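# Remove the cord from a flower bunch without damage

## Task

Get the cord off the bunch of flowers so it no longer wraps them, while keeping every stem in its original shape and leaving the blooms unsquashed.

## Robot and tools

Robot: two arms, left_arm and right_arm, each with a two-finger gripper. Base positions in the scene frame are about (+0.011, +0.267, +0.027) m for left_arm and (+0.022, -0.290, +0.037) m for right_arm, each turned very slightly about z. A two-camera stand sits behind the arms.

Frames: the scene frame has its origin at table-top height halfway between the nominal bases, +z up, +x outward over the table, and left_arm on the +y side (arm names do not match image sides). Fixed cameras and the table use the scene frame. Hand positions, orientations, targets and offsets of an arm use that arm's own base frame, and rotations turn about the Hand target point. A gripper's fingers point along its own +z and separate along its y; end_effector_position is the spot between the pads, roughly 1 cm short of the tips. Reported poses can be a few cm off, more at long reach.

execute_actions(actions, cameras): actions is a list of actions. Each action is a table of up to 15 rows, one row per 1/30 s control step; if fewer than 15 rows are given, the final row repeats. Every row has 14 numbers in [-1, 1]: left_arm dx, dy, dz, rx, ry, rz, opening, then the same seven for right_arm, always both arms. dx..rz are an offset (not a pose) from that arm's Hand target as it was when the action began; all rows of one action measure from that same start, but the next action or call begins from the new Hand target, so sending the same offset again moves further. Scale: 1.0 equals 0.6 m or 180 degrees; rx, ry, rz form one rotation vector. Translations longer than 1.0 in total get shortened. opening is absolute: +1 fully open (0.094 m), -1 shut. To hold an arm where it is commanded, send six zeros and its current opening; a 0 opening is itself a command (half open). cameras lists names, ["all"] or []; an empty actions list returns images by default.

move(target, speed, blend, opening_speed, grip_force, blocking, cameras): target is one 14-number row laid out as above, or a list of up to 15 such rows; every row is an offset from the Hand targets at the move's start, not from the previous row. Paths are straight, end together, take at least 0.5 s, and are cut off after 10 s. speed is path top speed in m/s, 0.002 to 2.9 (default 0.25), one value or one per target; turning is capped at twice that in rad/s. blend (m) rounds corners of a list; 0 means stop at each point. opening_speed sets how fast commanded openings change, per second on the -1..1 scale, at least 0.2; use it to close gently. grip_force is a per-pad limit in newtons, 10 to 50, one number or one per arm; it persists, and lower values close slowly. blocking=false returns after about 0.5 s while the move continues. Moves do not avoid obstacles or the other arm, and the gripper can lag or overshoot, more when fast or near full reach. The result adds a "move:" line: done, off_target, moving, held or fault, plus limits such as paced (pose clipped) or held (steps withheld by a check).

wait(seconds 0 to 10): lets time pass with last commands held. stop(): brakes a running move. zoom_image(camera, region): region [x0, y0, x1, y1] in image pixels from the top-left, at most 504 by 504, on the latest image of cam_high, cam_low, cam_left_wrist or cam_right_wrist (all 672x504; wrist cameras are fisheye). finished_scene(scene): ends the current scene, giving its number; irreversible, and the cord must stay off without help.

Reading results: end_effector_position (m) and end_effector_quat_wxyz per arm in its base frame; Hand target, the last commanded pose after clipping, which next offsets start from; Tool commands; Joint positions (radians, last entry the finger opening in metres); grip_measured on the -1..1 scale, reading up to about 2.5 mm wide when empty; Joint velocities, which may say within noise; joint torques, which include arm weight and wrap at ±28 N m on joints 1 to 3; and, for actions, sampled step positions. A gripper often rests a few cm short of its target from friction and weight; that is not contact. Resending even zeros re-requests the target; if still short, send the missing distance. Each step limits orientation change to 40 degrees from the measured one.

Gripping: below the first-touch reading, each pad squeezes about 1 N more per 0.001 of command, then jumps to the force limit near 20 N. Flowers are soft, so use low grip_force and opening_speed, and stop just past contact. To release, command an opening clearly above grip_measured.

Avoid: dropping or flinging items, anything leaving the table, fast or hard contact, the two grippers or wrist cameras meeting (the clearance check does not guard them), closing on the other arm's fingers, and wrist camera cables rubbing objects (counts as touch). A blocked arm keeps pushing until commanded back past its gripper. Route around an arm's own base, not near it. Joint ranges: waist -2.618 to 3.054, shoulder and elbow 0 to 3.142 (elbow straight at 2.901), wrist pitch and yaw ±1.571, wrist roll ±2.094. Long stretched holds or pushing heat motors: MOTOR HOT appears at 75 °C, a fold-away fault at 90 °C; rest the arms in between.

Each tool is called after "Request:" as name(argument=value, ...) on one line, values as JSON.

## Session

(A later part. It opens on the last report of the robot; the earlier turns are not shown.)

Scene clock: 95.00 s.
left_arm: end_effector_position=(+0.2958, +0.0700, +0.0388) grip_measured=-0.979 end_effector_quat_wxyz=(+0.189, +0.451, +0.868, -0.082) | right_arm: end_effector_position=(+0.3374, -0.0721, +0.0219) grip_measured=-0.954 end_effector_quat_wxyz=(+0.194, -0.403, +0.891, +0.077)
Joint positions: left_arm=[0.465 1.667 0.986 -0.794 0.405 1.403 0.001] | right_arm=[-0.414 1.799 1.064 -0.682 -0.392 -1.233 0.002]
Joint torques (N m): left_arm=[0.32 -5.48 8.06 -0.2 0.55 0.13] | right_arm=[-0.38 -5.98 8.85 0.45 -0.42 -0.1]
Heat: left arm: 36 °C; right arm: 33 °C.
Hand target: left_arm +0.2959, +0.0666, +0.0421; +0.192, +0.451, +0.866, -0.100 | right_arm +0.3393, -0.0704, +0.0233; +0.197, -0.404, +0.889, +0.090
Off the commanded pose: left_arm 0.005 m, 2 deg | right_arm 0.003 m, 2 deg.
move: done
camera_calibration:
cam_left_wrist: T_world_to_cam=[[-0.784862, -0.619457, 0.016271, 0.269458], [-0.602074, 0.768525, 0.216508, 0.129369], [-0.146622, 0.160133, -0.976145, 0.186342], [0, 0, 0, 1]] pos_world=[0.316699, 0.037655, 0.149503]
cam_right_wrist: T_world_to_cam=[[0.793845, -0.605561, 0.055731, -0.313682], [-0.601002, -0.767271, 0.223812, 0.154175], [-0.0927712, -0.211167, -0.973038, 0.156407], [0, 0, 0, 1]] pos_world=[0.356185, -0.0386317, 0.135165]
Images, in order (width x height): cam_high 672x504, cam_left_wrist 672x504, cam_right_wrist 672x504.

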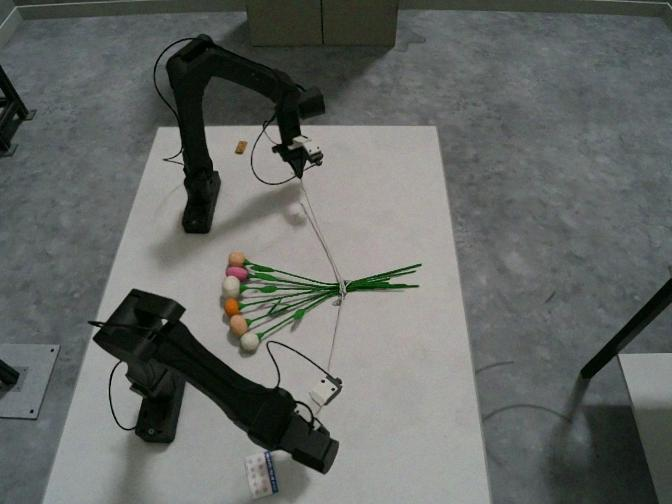

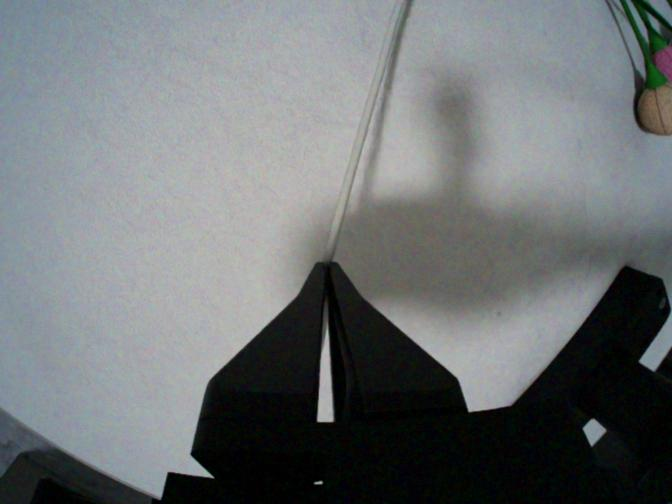

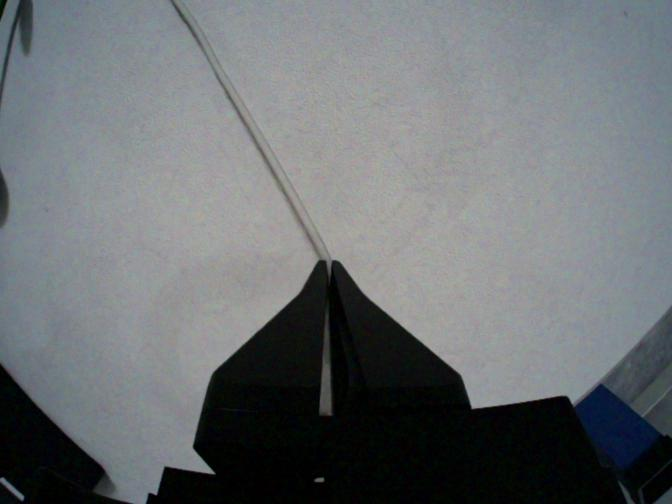

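Request:
move(target=[-0.01,0.06,0.0,0,0,0,-1,0,-0.05,0.01,0,0,0,-1], cameras=["cam_high","cam_left_wrist","cam_right_wrist"], speed=0.05)

Request:
zoom_image(camera="cam_high", region=[280, 200, 420, 370])

Scene clock: 98.43 s.
left_arm: end_effector_position=(+0.2899, +0.1059, +0.0390) grip_measured=-0.979 end_effector_quat_wxyz=(+0.188, +0.452, +0.868, -0.081) | right_arm: end_effector_position=(+0.3377, -0.1015, +0.0282) grip_measured=-0.954 end_effector_quat_wxyz=(+0.193, -0.404, +0.891, +0.076)
Joint positions: left_arm=[0.582 1.726 1.057 -0.857 0.411 1.532 0.001] | right_arm=[-0.496 1.842 1.149 -0.76 -0.402 -1.324 0.002]
Joint torques (N m): left_arm=[0.28 -5.93 7.99 -0.31 0.54 0.11] | right_arm=[-0.47 -6.28 8.94 0.36 -0.41 -0.1]
Heat: left arm: 36 °C; right arm: 33 °C.
Hand target: left_arm +0.2898, +0.1025, +0.0421; +0.192, +0.451, +0.866, -0.100 | right_arm +0.3395, -0.1004, +0.0294; +0.197, -0.404, +0.889, +0.090
Off the commanded pose: left_arm 0.004 m, 2 deg | right_arm 0.002 m, 2 deg.
move: done
camera_calibration:
cam_left_wrist: T_world_to_cam=[[-0.785687, -0.618393, 0.0169275, 0.287042], [-0.600524, 0.768984, 0.219166, 0.0976], [-0.148547, 0.16203, -0.975541, 0.180166], [0, 0, 0, 1]] pos_world=[0.310899, 0.0732594, 0.14951]
cam_right_wrist: T_world_to_cam=[[0.795091, -0.603942, 0.0555275, -0.332317], [-0.59924, -0.768175, 0.225429, 0.129572], [-0.0934913, -0.212511, -0.972676, 0.156397], [0, 0, 0, 1]] pos_world=[0.356489, -0.0679303, 0.141367]
Images, in order (width x height): cam_high 672x504, cam_left_wrist 672x504, cam_right_wrist 672x504.

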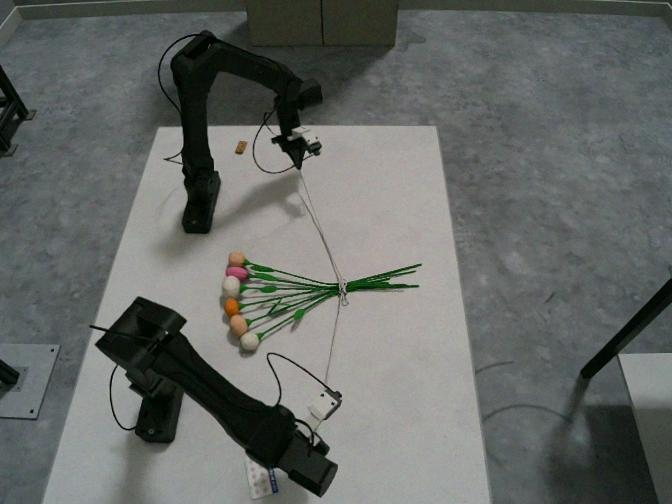

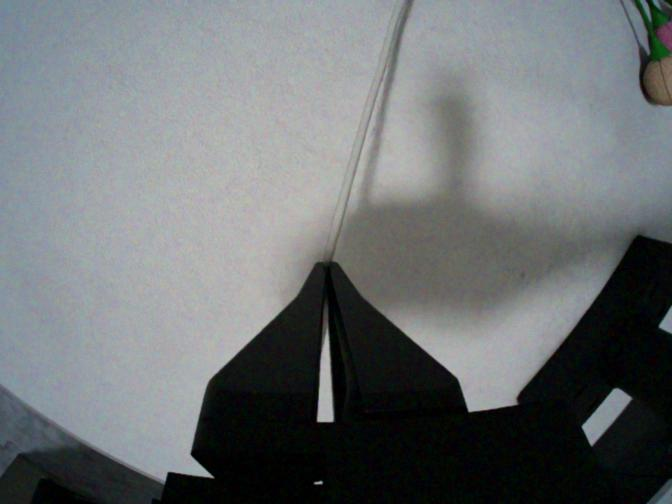

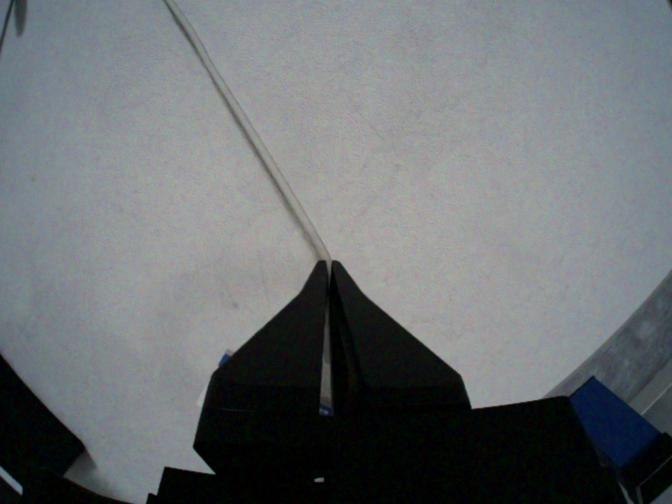

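Scaled by 2.965 from the camera's 672x504 image, which has a finer 960x720 frame.

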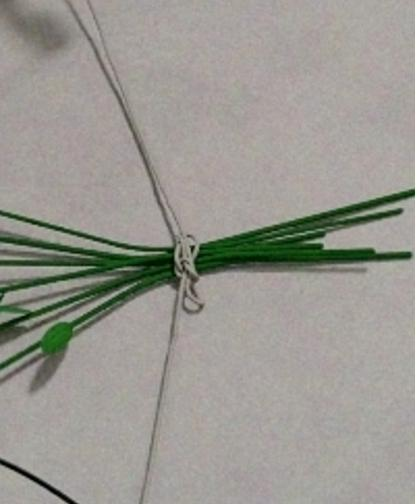

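Request:
move(target=[-0.01,0.05,0.0,0,0,0,-1,0,-0.04,0.01,0,0,0,-1], cameras=["cam_high"], speed=0.05)

Request:
zoom_image(camera="cam_high", region=[280, 200, 420, 370])

Scene clock: 101.63 s.
left_arm: end_effector_position=(+0.2840, +0.1361, +0.0394) grip_measured=-0.979 end_effector_quat_wxyz=(+0.187, +0.452, +0.868, -0.081) | right_arm: end_effector_position=(+0.3377, -0.1254, +0.0344) grip_measured=-0.954 end_effector_quat_wxyz=(+0.192, -0.404, +0.891, +0.076)
Joint positions: left_arm=[0.675 1.782 1.127 -0.912 0.411 1.633 0.001] | right_arm=[-0.558 1.88 1.229 -0.828 -0.407 -1.391 0.002]
Joint torques (N m): left_arm=[0.32 -6.39 7.92 -0.35 0.52 0.07] | right_arm=[-0.47 -6.61 9.01 0.29 -0.43 -0.08]
Heat: left arm: 36 °C; right arm: 33 °C.
Hand target: left_arm +0.2838, +0.1325, +0.0421; +0.192, +0.451, +0.866, -0.100 | right_arm +0.3394, -0.1244, +0.0354; +0.197, -0.404, +0.889, +0.090
Off the commanded pose: left_arm 0.004 m, 2 deg | right_arm 0.002 m, 2 deg.
move: done
Images, in order (width x height): cam_high 672x504.

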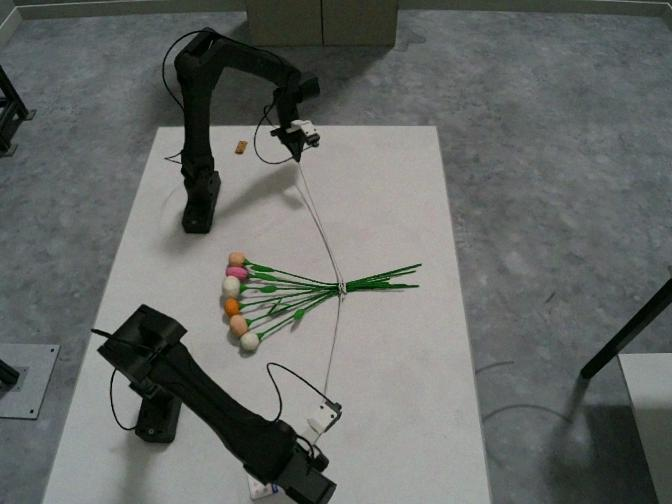

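Scaled by 2.965 from the camera's 672x504 image, which has a finer 960x720 frame.

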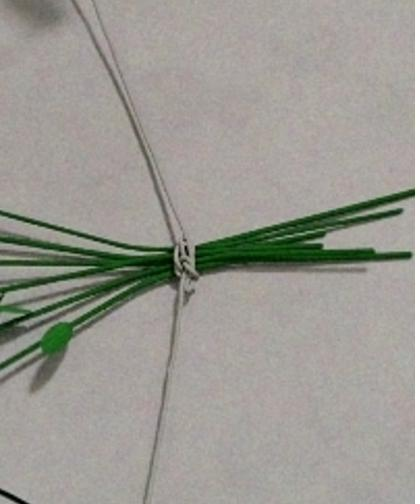

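Request:
move(target=[-0.005,0.04,0.0,0,0,0,-1,0,-0.03,0.005,0,0,0,-1], cameras=["cam_high","cam_left_wrist","cam_right_wrist"], speed=0.05)

Request:
zoom_image(camera="cam_high", region=[300, 230, 380, 330])

Scene clock: 107.43 s.
left_arm: end_effector_position=(+0.2816, +0.1601, +0.0400) grip_measured=-0.979 end_effector_quat_wxyz=(+0.188, +0.452, +0.868, -0.081) | right_arm: end_effector_position=(+0.3378, -0.1438, +0.0376) grip_measured=-0.954 end_effector_quat_wxyz=(+0.192, -0.404, +0.891, +0.076)
Joint positions: left_arm=[0.738 1.836 1.197 -0.955 0.411 1.704 0.001] | right_arm=[-0.602 1.914 1.29 -0.874 -0.409 -1.439 0.002]
Joint torques (N m): left_arm=[0.21 -6.89 7.86 -0.43 0.46 0.12] | right_arm=[-0.47 -6.87 9.02 0.25 -0.43 -0.08]
Heat: left arm: 35 °C; right arm: 33 °C.
Hand target: left_arm +0.2809, +0.1565, +0.0422; +0.192, +0.451, +0.866, -0.100 | right_arm +0.3393, -0.1425, +0.0384; +0.197, -0.403, +0.889, +0.090
Off the commanded pose: left_arm 0.004 m, 2 deg | right_arm 0.002 m, 2 deg.
move: done
camera_calibration:
cam_left_wrist: T_world_to_cam=[[-0.786287, -0.617667, 0.015491, 0.314126], [-0.599936, 0.769232, 0.219905, 0.0504887], [-0.147744, 0.163615, -0.975398, 0.170676], [0, 0, 0, 1]] pos_world=[0.3025, 0.127262, 0.150508]
cam_right_wrist: T_world_to_cam=[[0.795424, -0.603479, 0.0558024, -0.358486], [-0.598547, -0.767788, 0.228568, 0.0947976], [-0.0950917, -0.215209, -0.971927, 0.156733], [0, 0, 0, 1]] pos_world=[0.356793, -0.109824, 0.15067]
Images, in order (width x height): cam_high 672x504, cam_left_wrist 672x504, cam_right_wrist 672x504.

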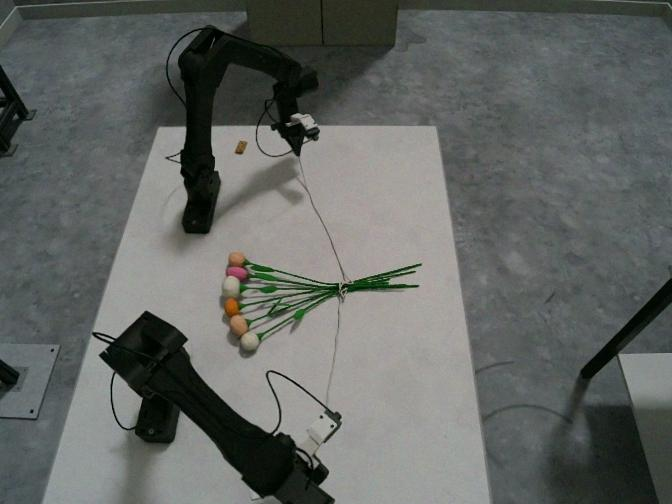

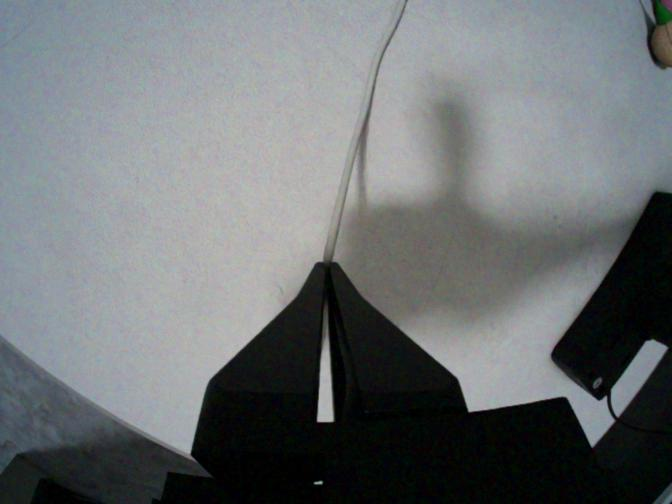

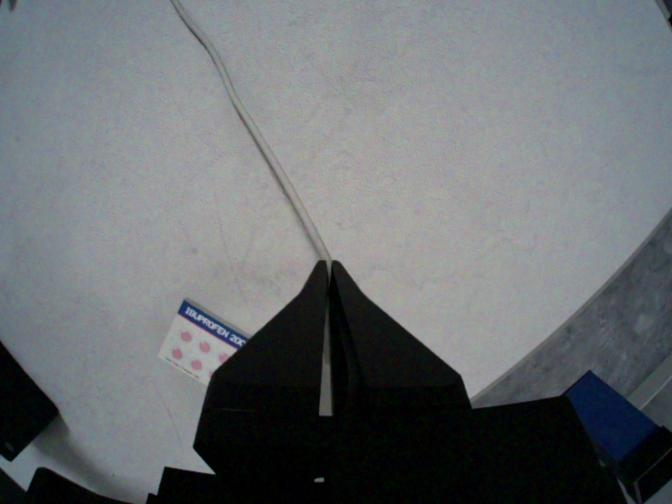

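Scaled by 5.040 from the camera's 672x504 image, which has a finer 960x720 frame.

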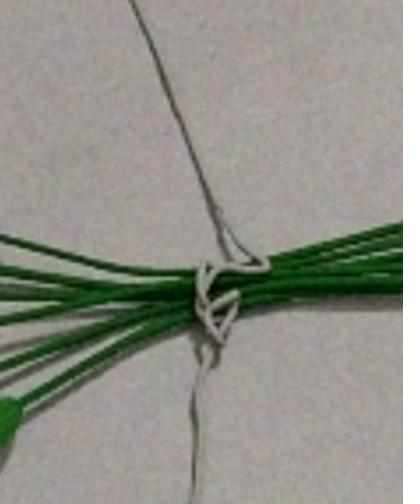

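Request:
move(target=[0,0,0,0,0,0,-1,0.01,0.09,-0.085,0,0,0,-1], cameras=["cam_right_wrist"], speed=0.12)

Scene clock: 112.97 s.
left_arm: end_effector_position=(+0.2815, +0.1600, +0.0400) grip_measured=-0.979 end_effector_quat_wxyz=(+0.188, +0.453, +0.868, -0.081) | right_arm: end_effector_position=(+0.3466, -0.0928, -0.0063) grip_measured=-0.954 end_effector_quat_wxyz=(+0.196, -0.407, +0.889, +0.080)
Joint positions: left_arm=[0.738 1.836 1.197 -0.956 0.411 1.704 0.001] | right_arm=[-0.466 1.922 1.098 -0.618 -0.409 -1.298 0.002]
Joint torques (N m): left_arm=[0.23 -6.84 7.88 -0.45 0.46 0.11] | right_arm=[0.27 -6.78 5.27 0.74 -0.32 0.09]
Heat: left arm: 35 °C; right arm: 33 °C.
Hand target: left_arm +0.2809, +0.1565, +0.0422; +0.192, +0.451, +0.866, -0.100 | right_arm +0.3453, -0.0883, -0.0127; +0.197, -0.404, +0.889, +0.090
Off the commanded pose: left_arm 0.004 m, 2 deg | right_arm 0.008 m, 1 deg.
move: done
camera_calibration:
cam_right_wrist: T_world_to_cam=[[0.799447, -0.598319, 0.053851, -0.333193], [-0.594324, -0.774665, 0.216041, 0.147119], [-0.087545, -0.204718, -0.974898, 0.124219], [0, 0, 0, 1]] pos_world=[0.364681, -0.059958, 0.107259]
Images, in order (width x height): cam_right_wrist 672x504.

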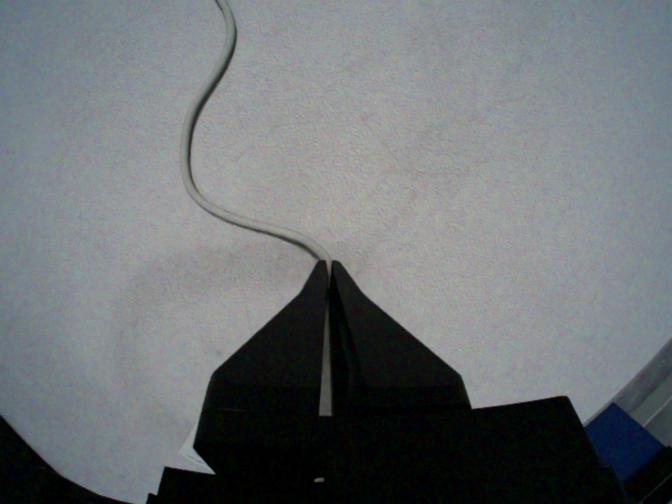

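Request:
move(target=[[0,0,0,0,0,0,-1,0,0,0,0,0,0,-0.6],[0,0,0,0,0,0,-1,0,0,0.22,0,0,0,-0.6],[0,0,0,0,0,0,-1,0.03,0.46,0.22,0,0,0,-0.6]], cameras=["cam_high","cam_right_wrist"], speed=[0.1,0.2,0.25])

Request:
zoom_image(camera="cam_right_wrist", region=[200, 60, 420, 250])

Scene clock: 120.73 s.
left_arm: end_effector_position=(+0.2815, +0.1600, +0.0400) grip_measured=-0.979 end_effector_quat_wxyz=(+0.188, +0.453, +0.868, -0.081) | right_arm: end_effector_position=(+0.3527, +0.1846, +0.1149) grip_measured=-0.602 end_effector_quat_wxyz=(+0.185, -0.408, +0.889, +0.091)
Joint positions: left_arm=[0.738 1.836 1.197 -0.956 0.411 1.704 0.001] | right_arm=[0.392 1.713 1.336 -0.824 -0.194 -0.432 0.019]
Joint torques (N m): left_arm=[0.24 -6.82 7.9 -0.45 0.49 0.13] | right_arm=[-0.14 -6.19 10.36 1.25 -0.07 0.08]
Heat: left arm: 35 °C; right arm: 33 °C.
Hand target: left_arm +0.2809, +0.1565, +0.0422; +0.192, +0.451, +0.866, -0.100 | right_arm +0.3634, +0.1877, +0.1193; +0.197, -0.404, +0.889, +0.090
Off the commanded pose: left_arm 0.004 m, 2 deg | right_arm 0.012 m, 2 deg.
move: off_target (right_arm)
camera_calibration:
cam_right_wrist: T_world_to_cam=[[0.80526, -0.592455, 0.0235374, -0.178291], [-0.581522, -0.781407, 0.226354, 0.334922], [-0.115712, -0.195961, -0.973761, 0.307871], [0, 0, 0, 1]] pos_world=[0.37396, 0.216412, 0.228179]
Images, in order (width x height): cam_high 672x504, cam_right_wrist 672x504.

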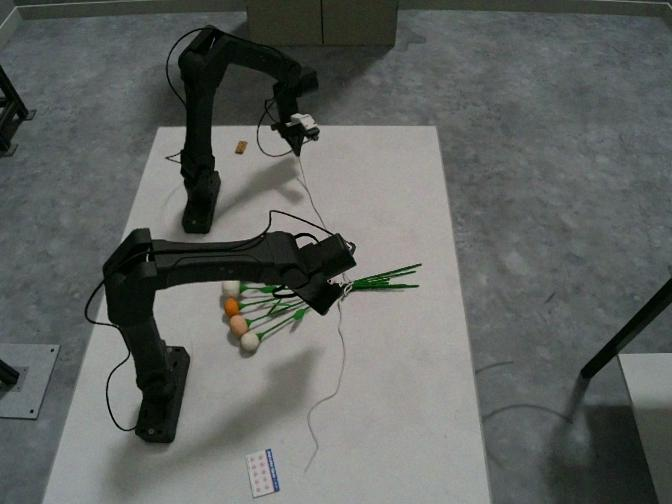

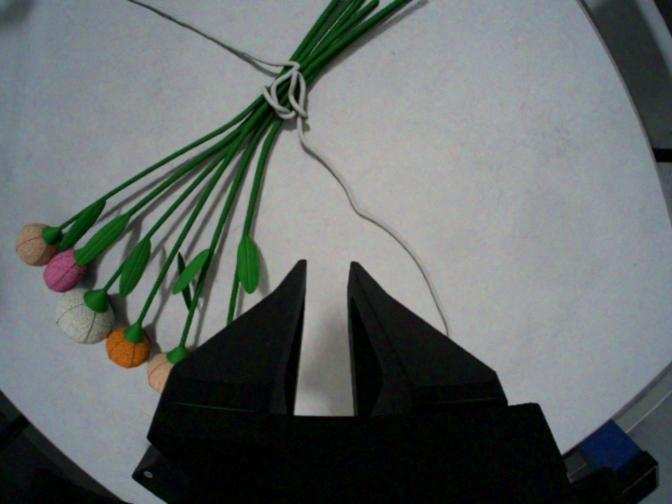

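Scaled by 2.291 from the camera's 672x504 image, which has a finer 960x720 frame.

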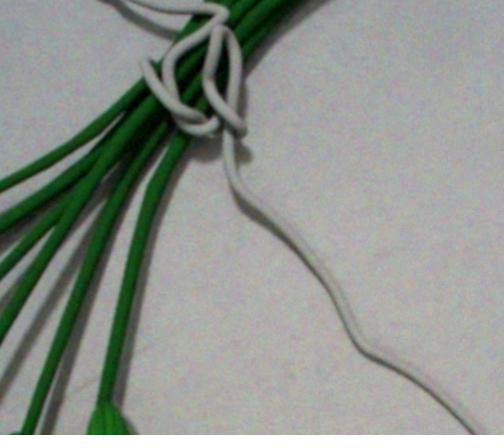

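Request:
move(target=[-0.03,0.12,0,0,0,0,-1,0.02,0.1,0.06,0,0,0,-0.6], cameras=["cam_high","cam_right_wrist","cam_left_wrist"], speed=0.06)

Request:
zoom_image(camera="cam_right_wrist", region=[200, 60, 420, 250])

Scene clock: 128.17 s.
left_arm: end_effector_position=(+0.2653, +0.2306, +0.0417) grip_measured=-0.979 end_effector_quat_wxyz=(+0.193, +0.452, +0.867, -0.083) | right_arm: end_effector_position=(+0.3740, +0.2454, +0.1554) grip_measured=-0.602 end_effector_quat_wxyz=(+0.203, -0.405, +0.887, +0.092)
Joint positions: left_arm=[0.919 2.002 1.43 -1.102 0.41 1.901 0.001] | right_arm=[0.521 1.845 1.642 -0.94 -0.142 -0.305 0.019]
Joint torques (N m): left_arm=[0.16 -8.27 7.94 -0.6 0.28 0.11] | right_arm=[0.38 -7.21 10.54 0.98 -0.01 0.1]
Heat: left arm: 35 °C; right arm: 34 °C.
Hand target: left_arm +0.2629, +0.2284, +0.0421; +0.192, +0.451, +0.866, -0.100 | right_arm +0.3753, +0.2477, +0.1554; +0.197, -0.404, +0.889, +0.090
Off the commanded pose: left_arm 0.003 m, 2 deg | right_arm 0.003 m, 1 deg.
move: done
camera_calibration:
cam_left_wrist: T_world_to_cam=[[-0.786629, -0.617249, 0.01478, 0.344935], [-0.601129, 0.77111, 0.209839, -0.0137247], [-0.14092, 0.156181, -0.977624, 0.158346], [0, 0, 0, 1]] pos_world=[0.2854, 0.198763, 0.152585]
cam_right_wrist: T_world_to_cam=[[0.800761, -0.597659, 0.0398135, -0.160002], [-0.592912, -0.781451, 0.194395, 0.394869], [-0.0850697, -0.17927, -0.980115, 0.347138], [0, 0, 0, 1]] pos_world=[0.391777, 0.275176, 0.269845]
Images, in order (width x height): cam_high 672x504, cam_left_wrist 672x504, cam_right_wrist 672x504.

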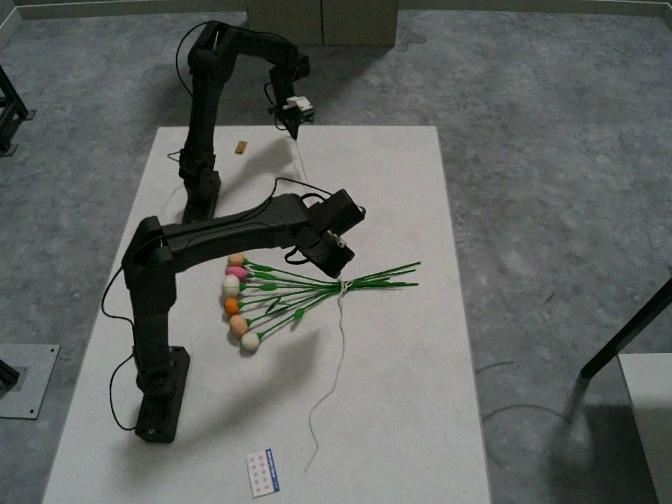

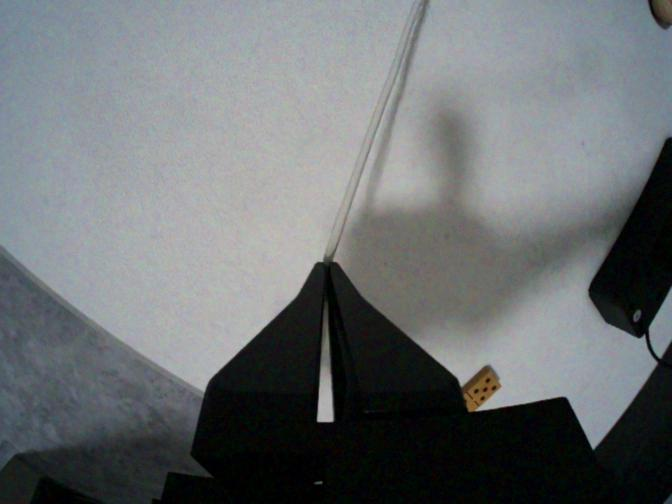

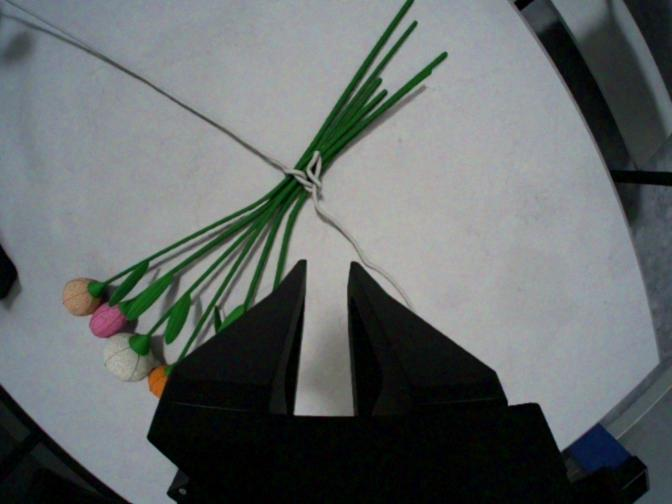

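Scaled by 2.291 from the camera's 672x504 image, which has a finer 960x720 frame.

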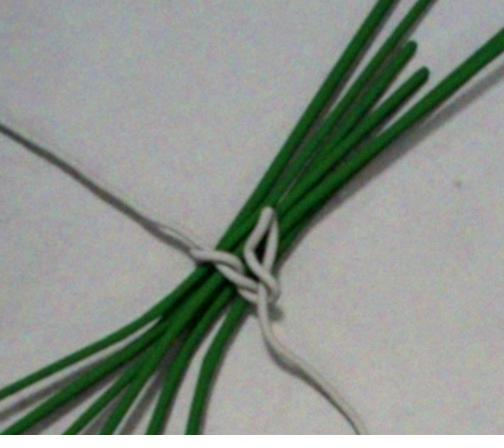

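Request:
move(target=[-0.02,0.09,0,0,0,0,-1,0,0,0,0,0,0,-0.6], cameras=["cam_high","cam_right_wrist","cam_left_wrist"], speed=0.06)

Request:
zoom_image(camera="cam_right_wrist", region=[200, 60, 420, 250])

Scene clock: 132.47 s.
left_arm: end_effector_position=(+0.2537, +0.2855, +0.0428) grip_measured=-0.979 end_effector_quat_wxyz=(+0.191, +0.452, +0.867, -0.081) | right_arm: end_effector_position=(+0.3740, +0.2453, +0.1554) grip_measured=-0.602 end_effector_quat_wxyz=(+0.202, -0.405, +0.887, +0.092)
Joint positions: left_arm=[1.024 2.155 1.668 -1.228 0.394 2.014 0.001] | right_arm=[0.521 1.845 1.642 -0.941 -0.142 -0.305 0.019]
Joint torques (N m): left_arm=[0.2 -9.5 8.03 -0.69 0.28 0.08] | right_arm=[0.35 -7.2 10.52 1.01 -0.02 0.1]
Heat: left arm: 35 °C; right arm: 34 °C.
Hand target: left_arm +0.2508, +0.2825, +0.0421; +0.192, +0.451, +0.866, -0.100 | right_arm +0.3753, +0.2477, +0.1554; +0.197, -0.404, +0.889, +0.090
Off the commanded pose: left_arm 0.004 m, 2 deg | right_arm 0.003 m, 1 deg.
move: done
camera_calibration:
cam_left_wrist: T_world_to_cam=[[-0.786261, -0.617752, 0.0132548, 0.369792], [-0.601351, 0.769965, 0.213381, -0.0629074], [-0.142022, 0.159802, -0.976879, 0.148398], [0, 0, 0, 1]] pos_world=[0.274, 0.253162, 0.153489]
cam_right_wrist: T_world_to_cam=[[0.800541, -0.597972, 0.0395402, -0.159752], [-0.593138, -0.781192, 0.194744, 0.394813], [-0.085563, -0.179353, -0.980057, 0.347241], [0, 0, 0, 1]] pos_world=[0.391778, 0.275176, 0.269745]
Images, in order (width x height): cam_high 672x504, cam_left_wrist 672x504, cam_right_wrist 672x504.

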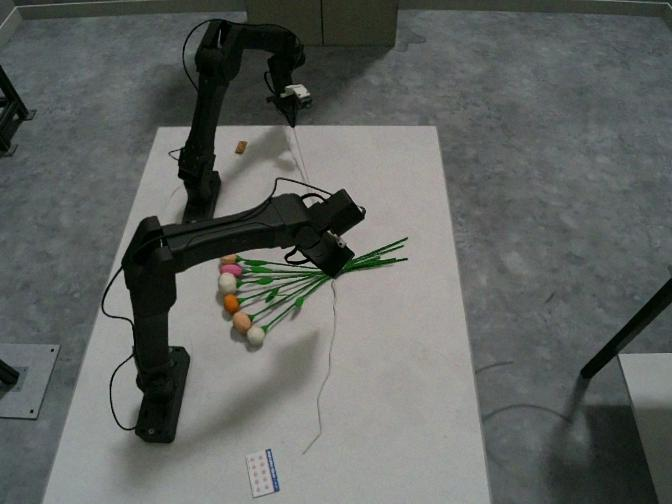

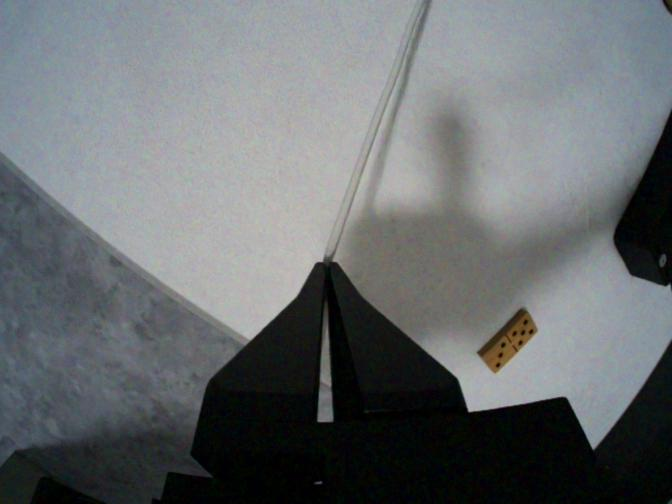

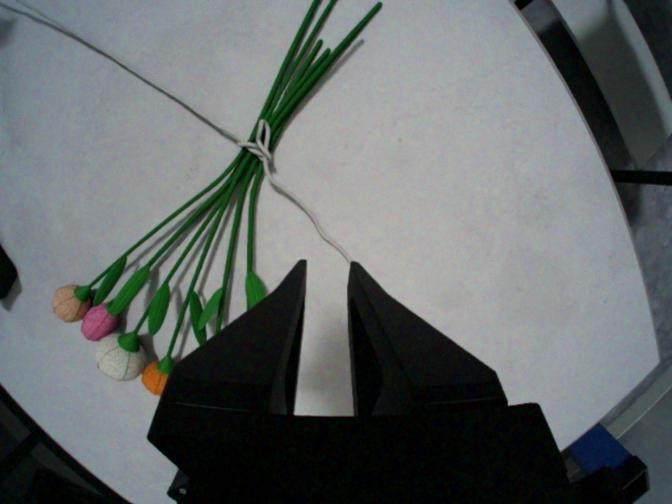

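Scaled by 2.291 from the camera's 672x504 image, which has a finer 960x720 frame.

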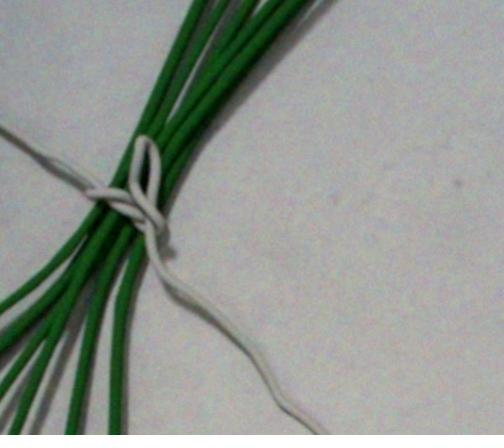

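Request:
move(target=[0.03,-0.1,0,0,0,0,-1,-0.047,0.127,-0.18,0,0,0,0.2], cameras=["cam_high","cam_right_wrist"], speed=0.12)

Request:
zoom_image(camera="cam_right_wrist", region=[240, 120, 420, 290])

Scene clock: 140.60 s.
left_arm: end_effector_position=(+0.2664, +0.2270, +0.0273) grip_measured=-0.979 end_effector_quat_wxyz=(+0.179, +0.453, +0.867, -0.108) | right_arm: end_effector_position=(+0.3464, +0.3234, +0.0552) grip_measured=+0.198 end_effector_quat_wxyz=(+0.198, -0.407, +0.887, +0.093)
Joint positions: left_arm=[0.902 2.062 1.456 -1.12 0.394 1.896 0.001] | right_arm=[0.726 1.991 1.438 -0.579 -0.061 -0.121 0.056]
Joint torques (N m): left_arm=[-0.23 -14.75 4.9 -0.37 0.48 -0.07] | right_arm=[0.18 -8.35 6.68 1.42 0.05 0.1]
Heat: left arm: 35 °C; right arm: 34 °C.
Hand target: left_arm +0.2689, +0.2225, +0.0421; +0.192, +0.451, +0.866, -0.100 | right_arm +0.3470, +0.3238, +0.0472; +0.197, -0.404, +0.889, +0.090
Off the commanded pose: left_arm 0.016 m, 2 deg | right_arm 0.008 m, 1 deg.
move: off_target (left_arm)
camera_calibration:
cam_right_wrist: T_world_to_cam=[[0.803351, -0.594537, 0.0339458, -0.0887401], [-0.588263, -0.783427, 0.200474, 0.457609], [-0.0925954, -0.18102, -0.979111, 0.263687], [0, 0, 0, 1]] pos_world=[0.3649, 0.353476, 0.169452]
Images, in order (width x height): cam_high 672x504, cam_right_wrist 672x504.

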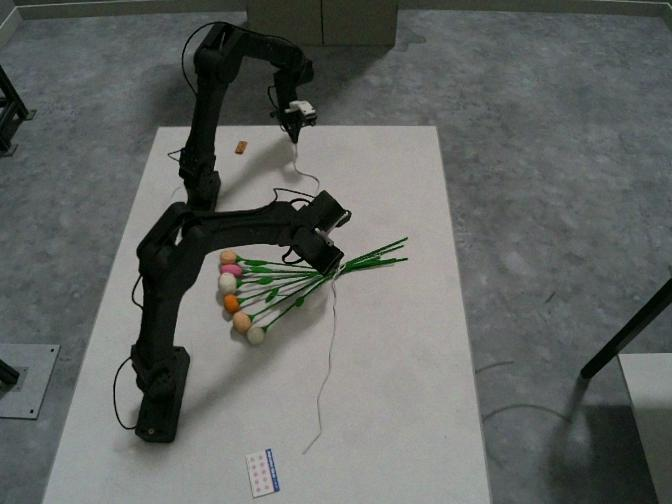

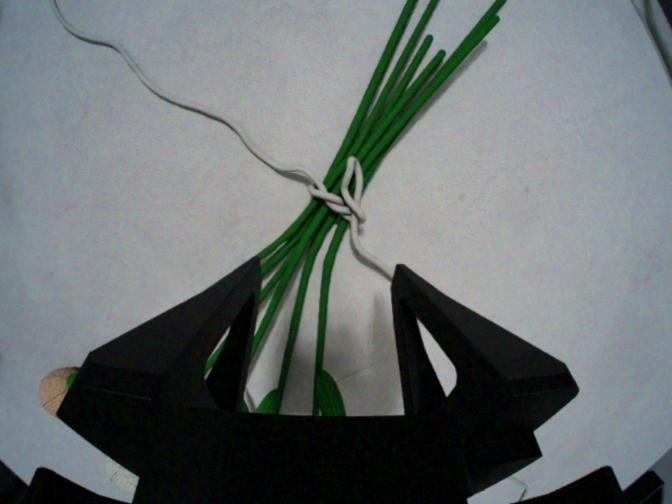

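Scaled by 2.800 from the camera's 672x504 image, which has a finer 960x720 frame.

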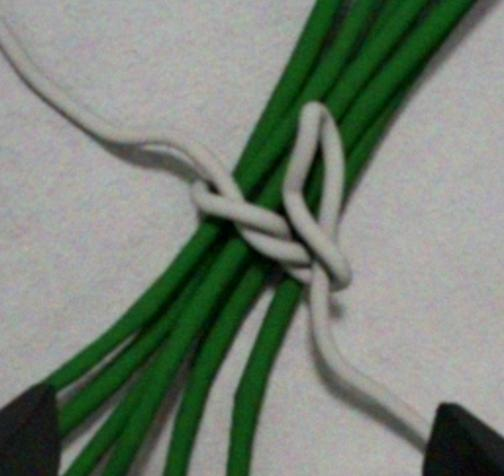

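Request:
move(target=[0,0,0,0,0,0,-1,0.058,0.04,-0.052,0,0,0,-0.5], cameras=["cam_right_wrist"], speed=0.06)

Request:
zoom_image(camera="cam_right_wrist", region=[240, 160, 420, 330])

Scene clock: 153.83 s.
left_arm: end_effector_position=(+0.2665, +0.2271, +0.0273) grip_measured=-0.979 end_effector_quat_wxyz=(+0.179, +0.453, +0.867, -0.108) | right_arm: end_effector_position=(+0.3710, +0.3449, +0.0161) grip_measured=-0.498 end_effector_quat_wxyz=(+0.187, -0.407, +0.890, +0.089)
Joint positions: left_arm=[0.902 2.062 1.456 -1.12 0.394 1.896 0.001] | right_arm=[0.725 2.178 1.572 -0.553 -0.061 -0.12 0.024]
Joint torques (N m): left_arm=[-0.24 -14.69 4.92 -0.37 0.48 -0.08] | right_arm=[-0.7 -9.14 9.94 1.34 0 -0.03]
Heat: left arm: 35 °C; right arm: 34 °C.
Hand target: left_arm +0.2689, +0.2225, +0.0421; +0.192, +0.451, +0.866, -0.100 | right_arm +0.3819, +0.3478, +0.0161; +0.197, -0.404, +0.889, +0.090
Off the commanded pose: left_arm 0.016 m, 2 deg | right_arm 0.011 m, 1 deg.
move: off_target (left_arm, right_arm)
camera_calibration:
cam_right_wrist: T_world_to_cam=[[0.803463, -0.59467, 0.0285392, -0.094307], [-0.58486, -0.779432, 0.224552, 0.493825], [-0.11129, -0.19711, -0.974044, 0.244006], [0, 0, 0, 1]] pos_world=[0.391746, 0.376918, 0.129475]
Images, in order (width x height): cam_right_wrist 672x504.

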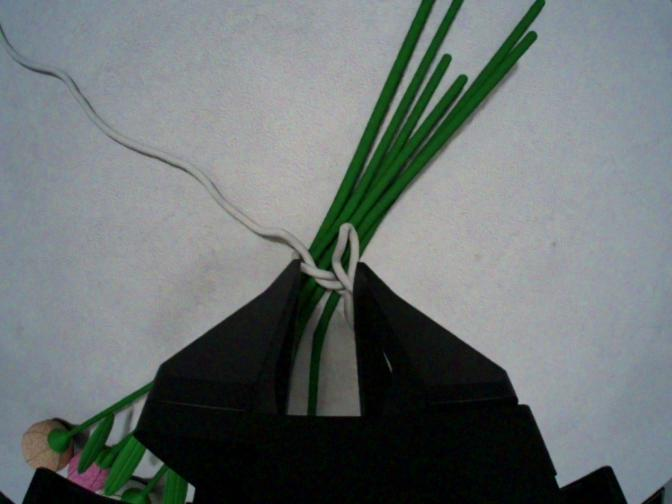

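Scaled by 2.800 from the camera's 672x504 image, which has a finer 960x720 frame.

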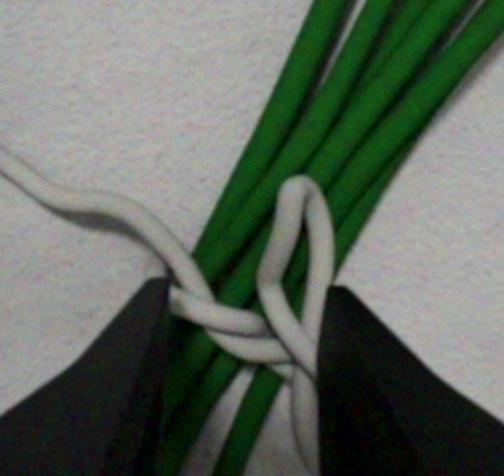

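Request:
move(target=[0,0,0,0,0,0,-1,0.012,0.008,0,0,0,0,-0.65], cameras=["cam_right_wrist"], speed=0.06)

Request:
zoom_image(camera="cam_right_wrist", region=[240, 160, 420, 330])

Scene clock: 158.27 s.
left_arm: end_effector_position=(+0.2665, +0.2271, +0.0273) grip_measured=-0.979 end_effector_quat_wxyz=(+0.179, +0.453, +0.867, -0.108) | right_arm: end_effector_position=(+0.3826, +0.3526, +0.0196) grip_measured=-0.648 end_effector_quat_wxyz=(+0.198, -0.405, +0.888, +0.092)
Joint positions: left_arm=[0.902 2.062 1.456 -1.12 0.394 1.896 0.001] | right_arm=[0.722 2.207 1.625 -0.553 -0.061 -0.12 0.017]
Joint torques (N m): left_arm=[-0.17 -14.74 4.92 -0.38 0.5 -0.09] | right_arm=[-0.57 -9.24 10.11 1.16 -0.01 -0.06]
Heat: left arm: 35 °C; right arm: 34 °C.
Hand target: left_arm +0.2689, +0.2225, +0.0421; +0.192, +0.451, +0.866, -0.100 | right_arm +0.3891, +0.3527, +0.0163; +0.197, -0.404, +0.889, +0.090
Off the commanded pose: left_arm 0.016 m, 2 deg | right_arm 0.007 m, 0 deg.
move: off_target (left_arm)
camera_calibration:
cam_right_wrist: T_world_to_cam=[[0.80067, -0.598171, 0.0334534, -0.0970345], [-0.59158, -0.780556, 0.201906, 0.509218], [-0.0946622, -0.181451, -0.978833, 0.238367], [0, 0, 0, 1]] pos_world=[0.4015, 0.382682, 0.133754]
Images, in order (width x height): cam_right_wrist 672x504.

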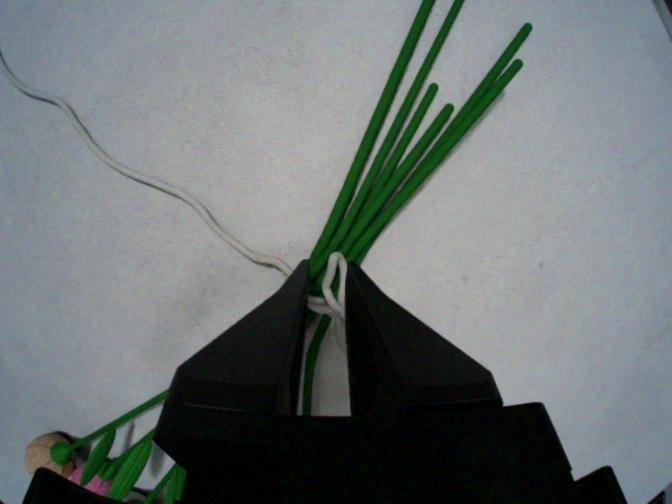

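Scaled by 2.800 from the camera's 672x504 image, which has a finer 960x720 frame.

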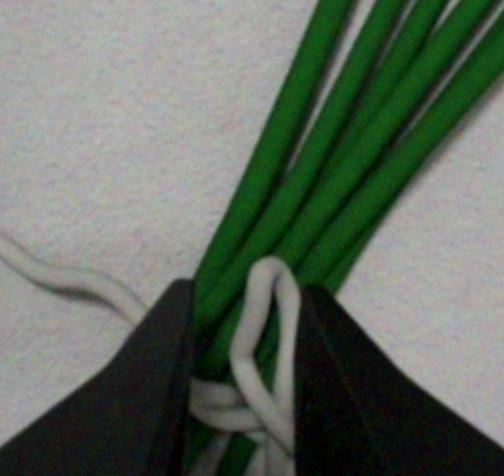

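Request:
move(target=[0,0,0,0,0,0,-1,0.005,0.002,-0.017,0,0,0,-0.65], cameras=["cam_right_wrist"], speed=0.04)

Request:
zoom_image(camera="cam_right_wrist", region=[240, 160, 420, 330])

Scene clock: 161.87 s.
left_arm: end_effector_position=(+0.2665, +0.2271, +0.0273) grip_measured=-0.979 end_effector_quat_wxyz=(+0.179, +0.453, +0.867, -0.108) | right_arm: end_effector_position=(+0.3806, +0.3509, +0.0067) grip_measured=-0.648 end_effector_quat_wxyz=(+0.186, -0.406, +0.891, +0.089)
Joint positions: left_arm=[0.902 2.062 1.456 -1.12 0.394 1.896 0.001] | right_arm=[0.722 2.233 1.625 -0.552 -0.061 -0.12 0.017]
Joint torques (N m): left_arm=[-0.27 -14.67 4.93 -0.39 0.49 -0.09] | right_arm=[-0.76 -9.43 9.96 1.37 -0.01 -0.07]
Heat: left arm: 35 °C; right arm: 34 °C.
Hand target: left_arm +0.2689, +0.2225, +0.0421; +0.192, +0.451, +0.866, -0.100 | right_arm +0.3921, +0.3539, +0.0061; +0.197, -0.404, +0.889, +0.090
Off the commanded pose: left_arm 0.016 m, 2 deg | right_arm 0.012 m, 1 deg.
move: off_target (left_arm, right_arm)
camera_calibration:
cam_right_wrist: T_world_to_cam=[[0.80126, -0.597654, 0.0281347, -0.0963442], [-0.58746, -0.776934, 0.226415, 0.506294], [-0.113459, -0.197945, -0.973624, 0.238181], [0, 0, 0, 1]] pos_world=[0.401648, 0.382924, 0.119977]
Images, in order (width x height): cam_right_wrist 672x504.

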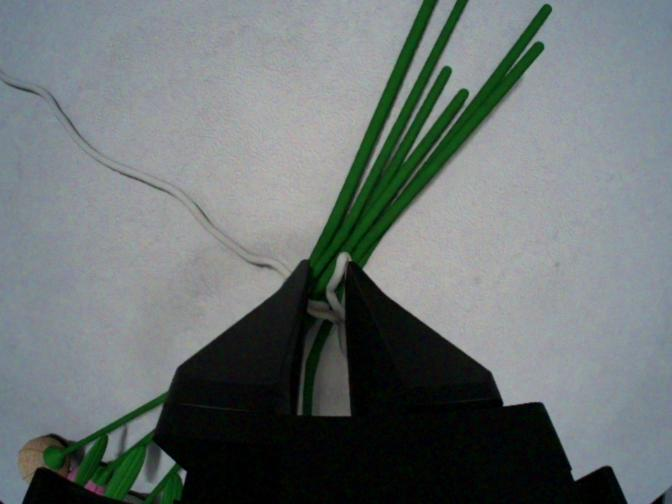

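Scaled by 2.800 from the camera's 672x504 image, which has a finer 960x720 frame.

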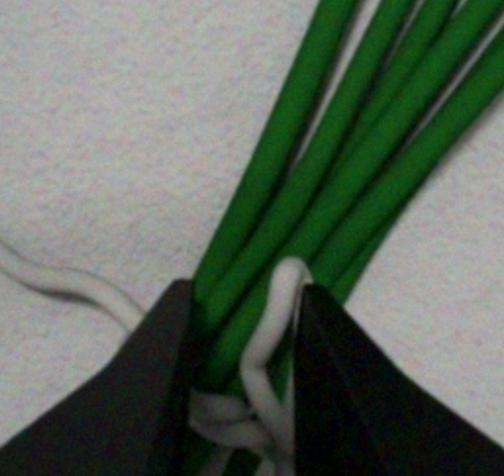

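Request:
move(target=[0,0,0,0,0,0,-1,0.012,-0.007,0.005,0,0,0,-0.55], cameras=["cam_right_wrist"], speed=0.04)

Request:
zoom_image(camera="cam_right_wrist", region=[240, 160, 420, 330])

Scene clock: 166.87 s.
left_arm: end_effector_position=(+0.2665, +0.2271, +0.0273) grip_measured=-0.979 end_effector_quat_wxyz=(+0.179, +0.453, +0.867, -0.108) | right_arm: end_effector_position=(+0.3933, +0.3474, +0.0119) grip_measured=-0.552 end_effector_quat_wxyz=(+0.196, -0.402, +0.890, +0.088)
Joint positions: left_arm=[0.902 2.062 1.456 -1.12 0.394 1.896 0.001] | right_arm=[0.701 2.239 1.65 -0.552 -0.061 -0.135 0.021]
Joint torques (N m): left_arm=[-0.2 -14.72 4.88 -0.39 0.49 -0.07] | right_arm=[-0.47 -9.42 9.96 1.21 -0.08 -0.07]
Heat: left arm: 35 °C; right arm: 34 °C.
Hand target: left_arm +0.2689, +0.2225, +0.0421; +0.192, +0.451, +0.866, -0.100 | right_arm +0.3993, +0.3496, +0.0089; +0.197, -0.404, +0.889, +0.090
Off the commanded pose: left_arm 0.016 m, 2 deg | right_arm 0.007 m, 0 deg.
move: off_target (left_arm)
camera_calibration:
cam_right_wrist: T_world_to_cam=[[0.795974, -0.604134, 0.038037, -0.104572], [-0.597508, -0.774066, 0.209298, 0.512987], [-0.0970011, -0.189323, -0.977112, 0.234516], [0, 0, 0, 1]] pos_world=[0.412499, 0.37831, 0.125759]
Images, in order (width x height): cam_right_wrist 672x504.

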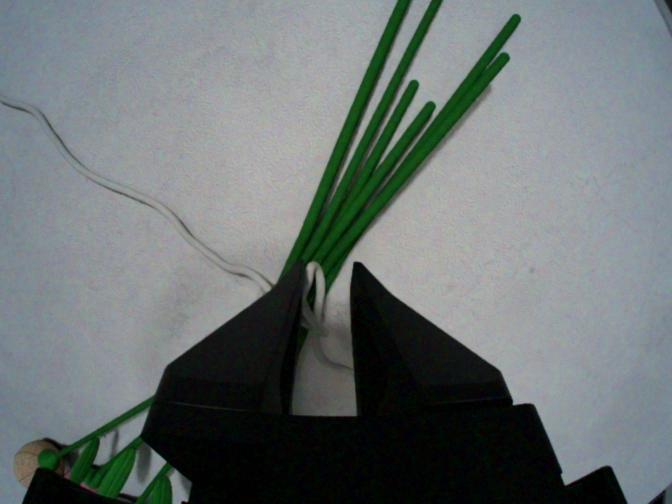

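Scaled by 2.800 from the camera's 672x504 image, which has a finer 960x720 frame.

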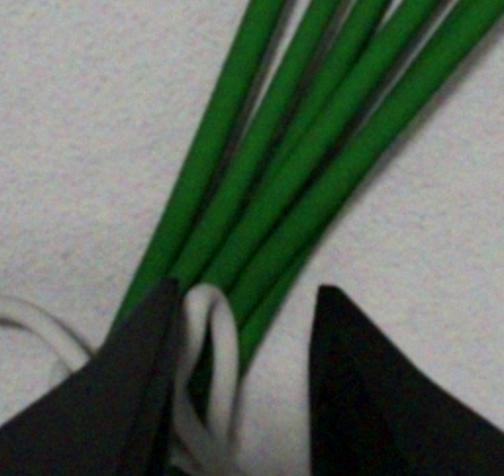

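Request:
move(target=[0,0,0,0,0,0,-1,0.004,0.004,-0.014,0,0,0,-0.55], cameras=["cam_right_wrist"], speed=0.04)

Request:
zoom_image(camera="cam_right_wrist", region=[240, 160, 420, 330])

Scene clock: 170.77 s.
left_arm: end_effector_position=(+0.2665, +0.2271, +0.0273) grip_measured=-0.979 end_effector_quat_wxyz=(+0.179, +0.453, +0.867, -0.108) | right_arm: end_effector_position=(+0.3930, +0.3471, +0.0025) grip_measured=-0.552 end_effector_quat_wxyz=(+0.189, -0.403, +0.892, +0.086)
Joint positions: left_arm=[0.902 2.062 1.456 -1.12 0.394 1.896 0.001] | right_arm=[0.701 2.262 1.656 -0.552 -0.061 -0.135 0.021]
Joint torques (N m): left_arm=[-0.24 -14.75 4.85 -0.38 0.49 -0.08] | right_arm=[-0.44 -9.46 9.91 1.36 -0.08 -0.08]
Heat: left arm: 35 °C; right arm: 34 °C.
Hand target: left_arm +0.2689, +0.2225, +0.0421; +0.192, +0.451, +0.866, -0.100 | right_arm +0.4017, +0.3520, +0.0005; +0.197, -0.404, +0.889, +0.090
Off the commanded pose: left_arm 0.016 m, 2 deg | right_arm 0.010 m, 1 deg.
move: off_target (left_arm)
camera_calibration:
cam_right_wrist: T_world_to_cam=[[0.796657, -0.603434, 0.0347083, -0.104695], [-0.594577, -0.772048, 0.224543, 0.512726], [-0.108701, -0.199521, -0.973846, 0.233372], [0, 0, 0, 1]] pos_world=[0.413629, 0.379235, 0.115774]
Images, in order (width x height): cam_right_wrist 672x504.

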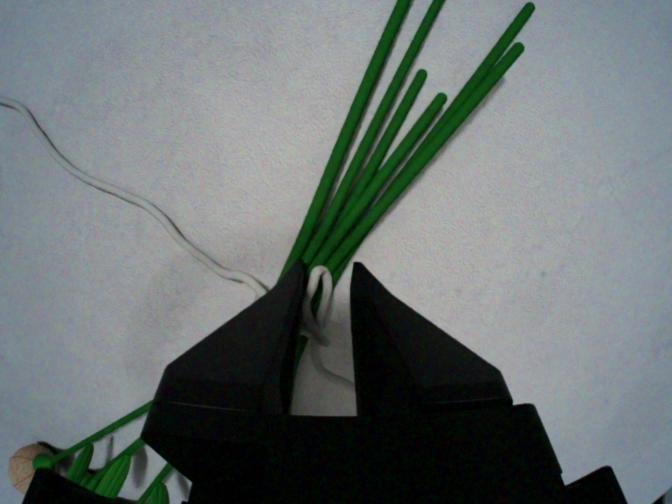

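Scaled by 2.800 from the camera's 672x504 image, which has a finer 960x720 frame.

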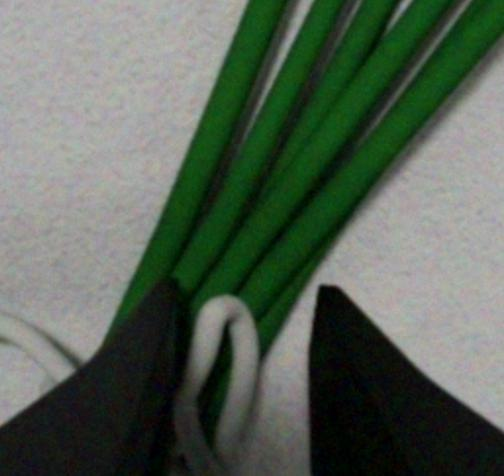

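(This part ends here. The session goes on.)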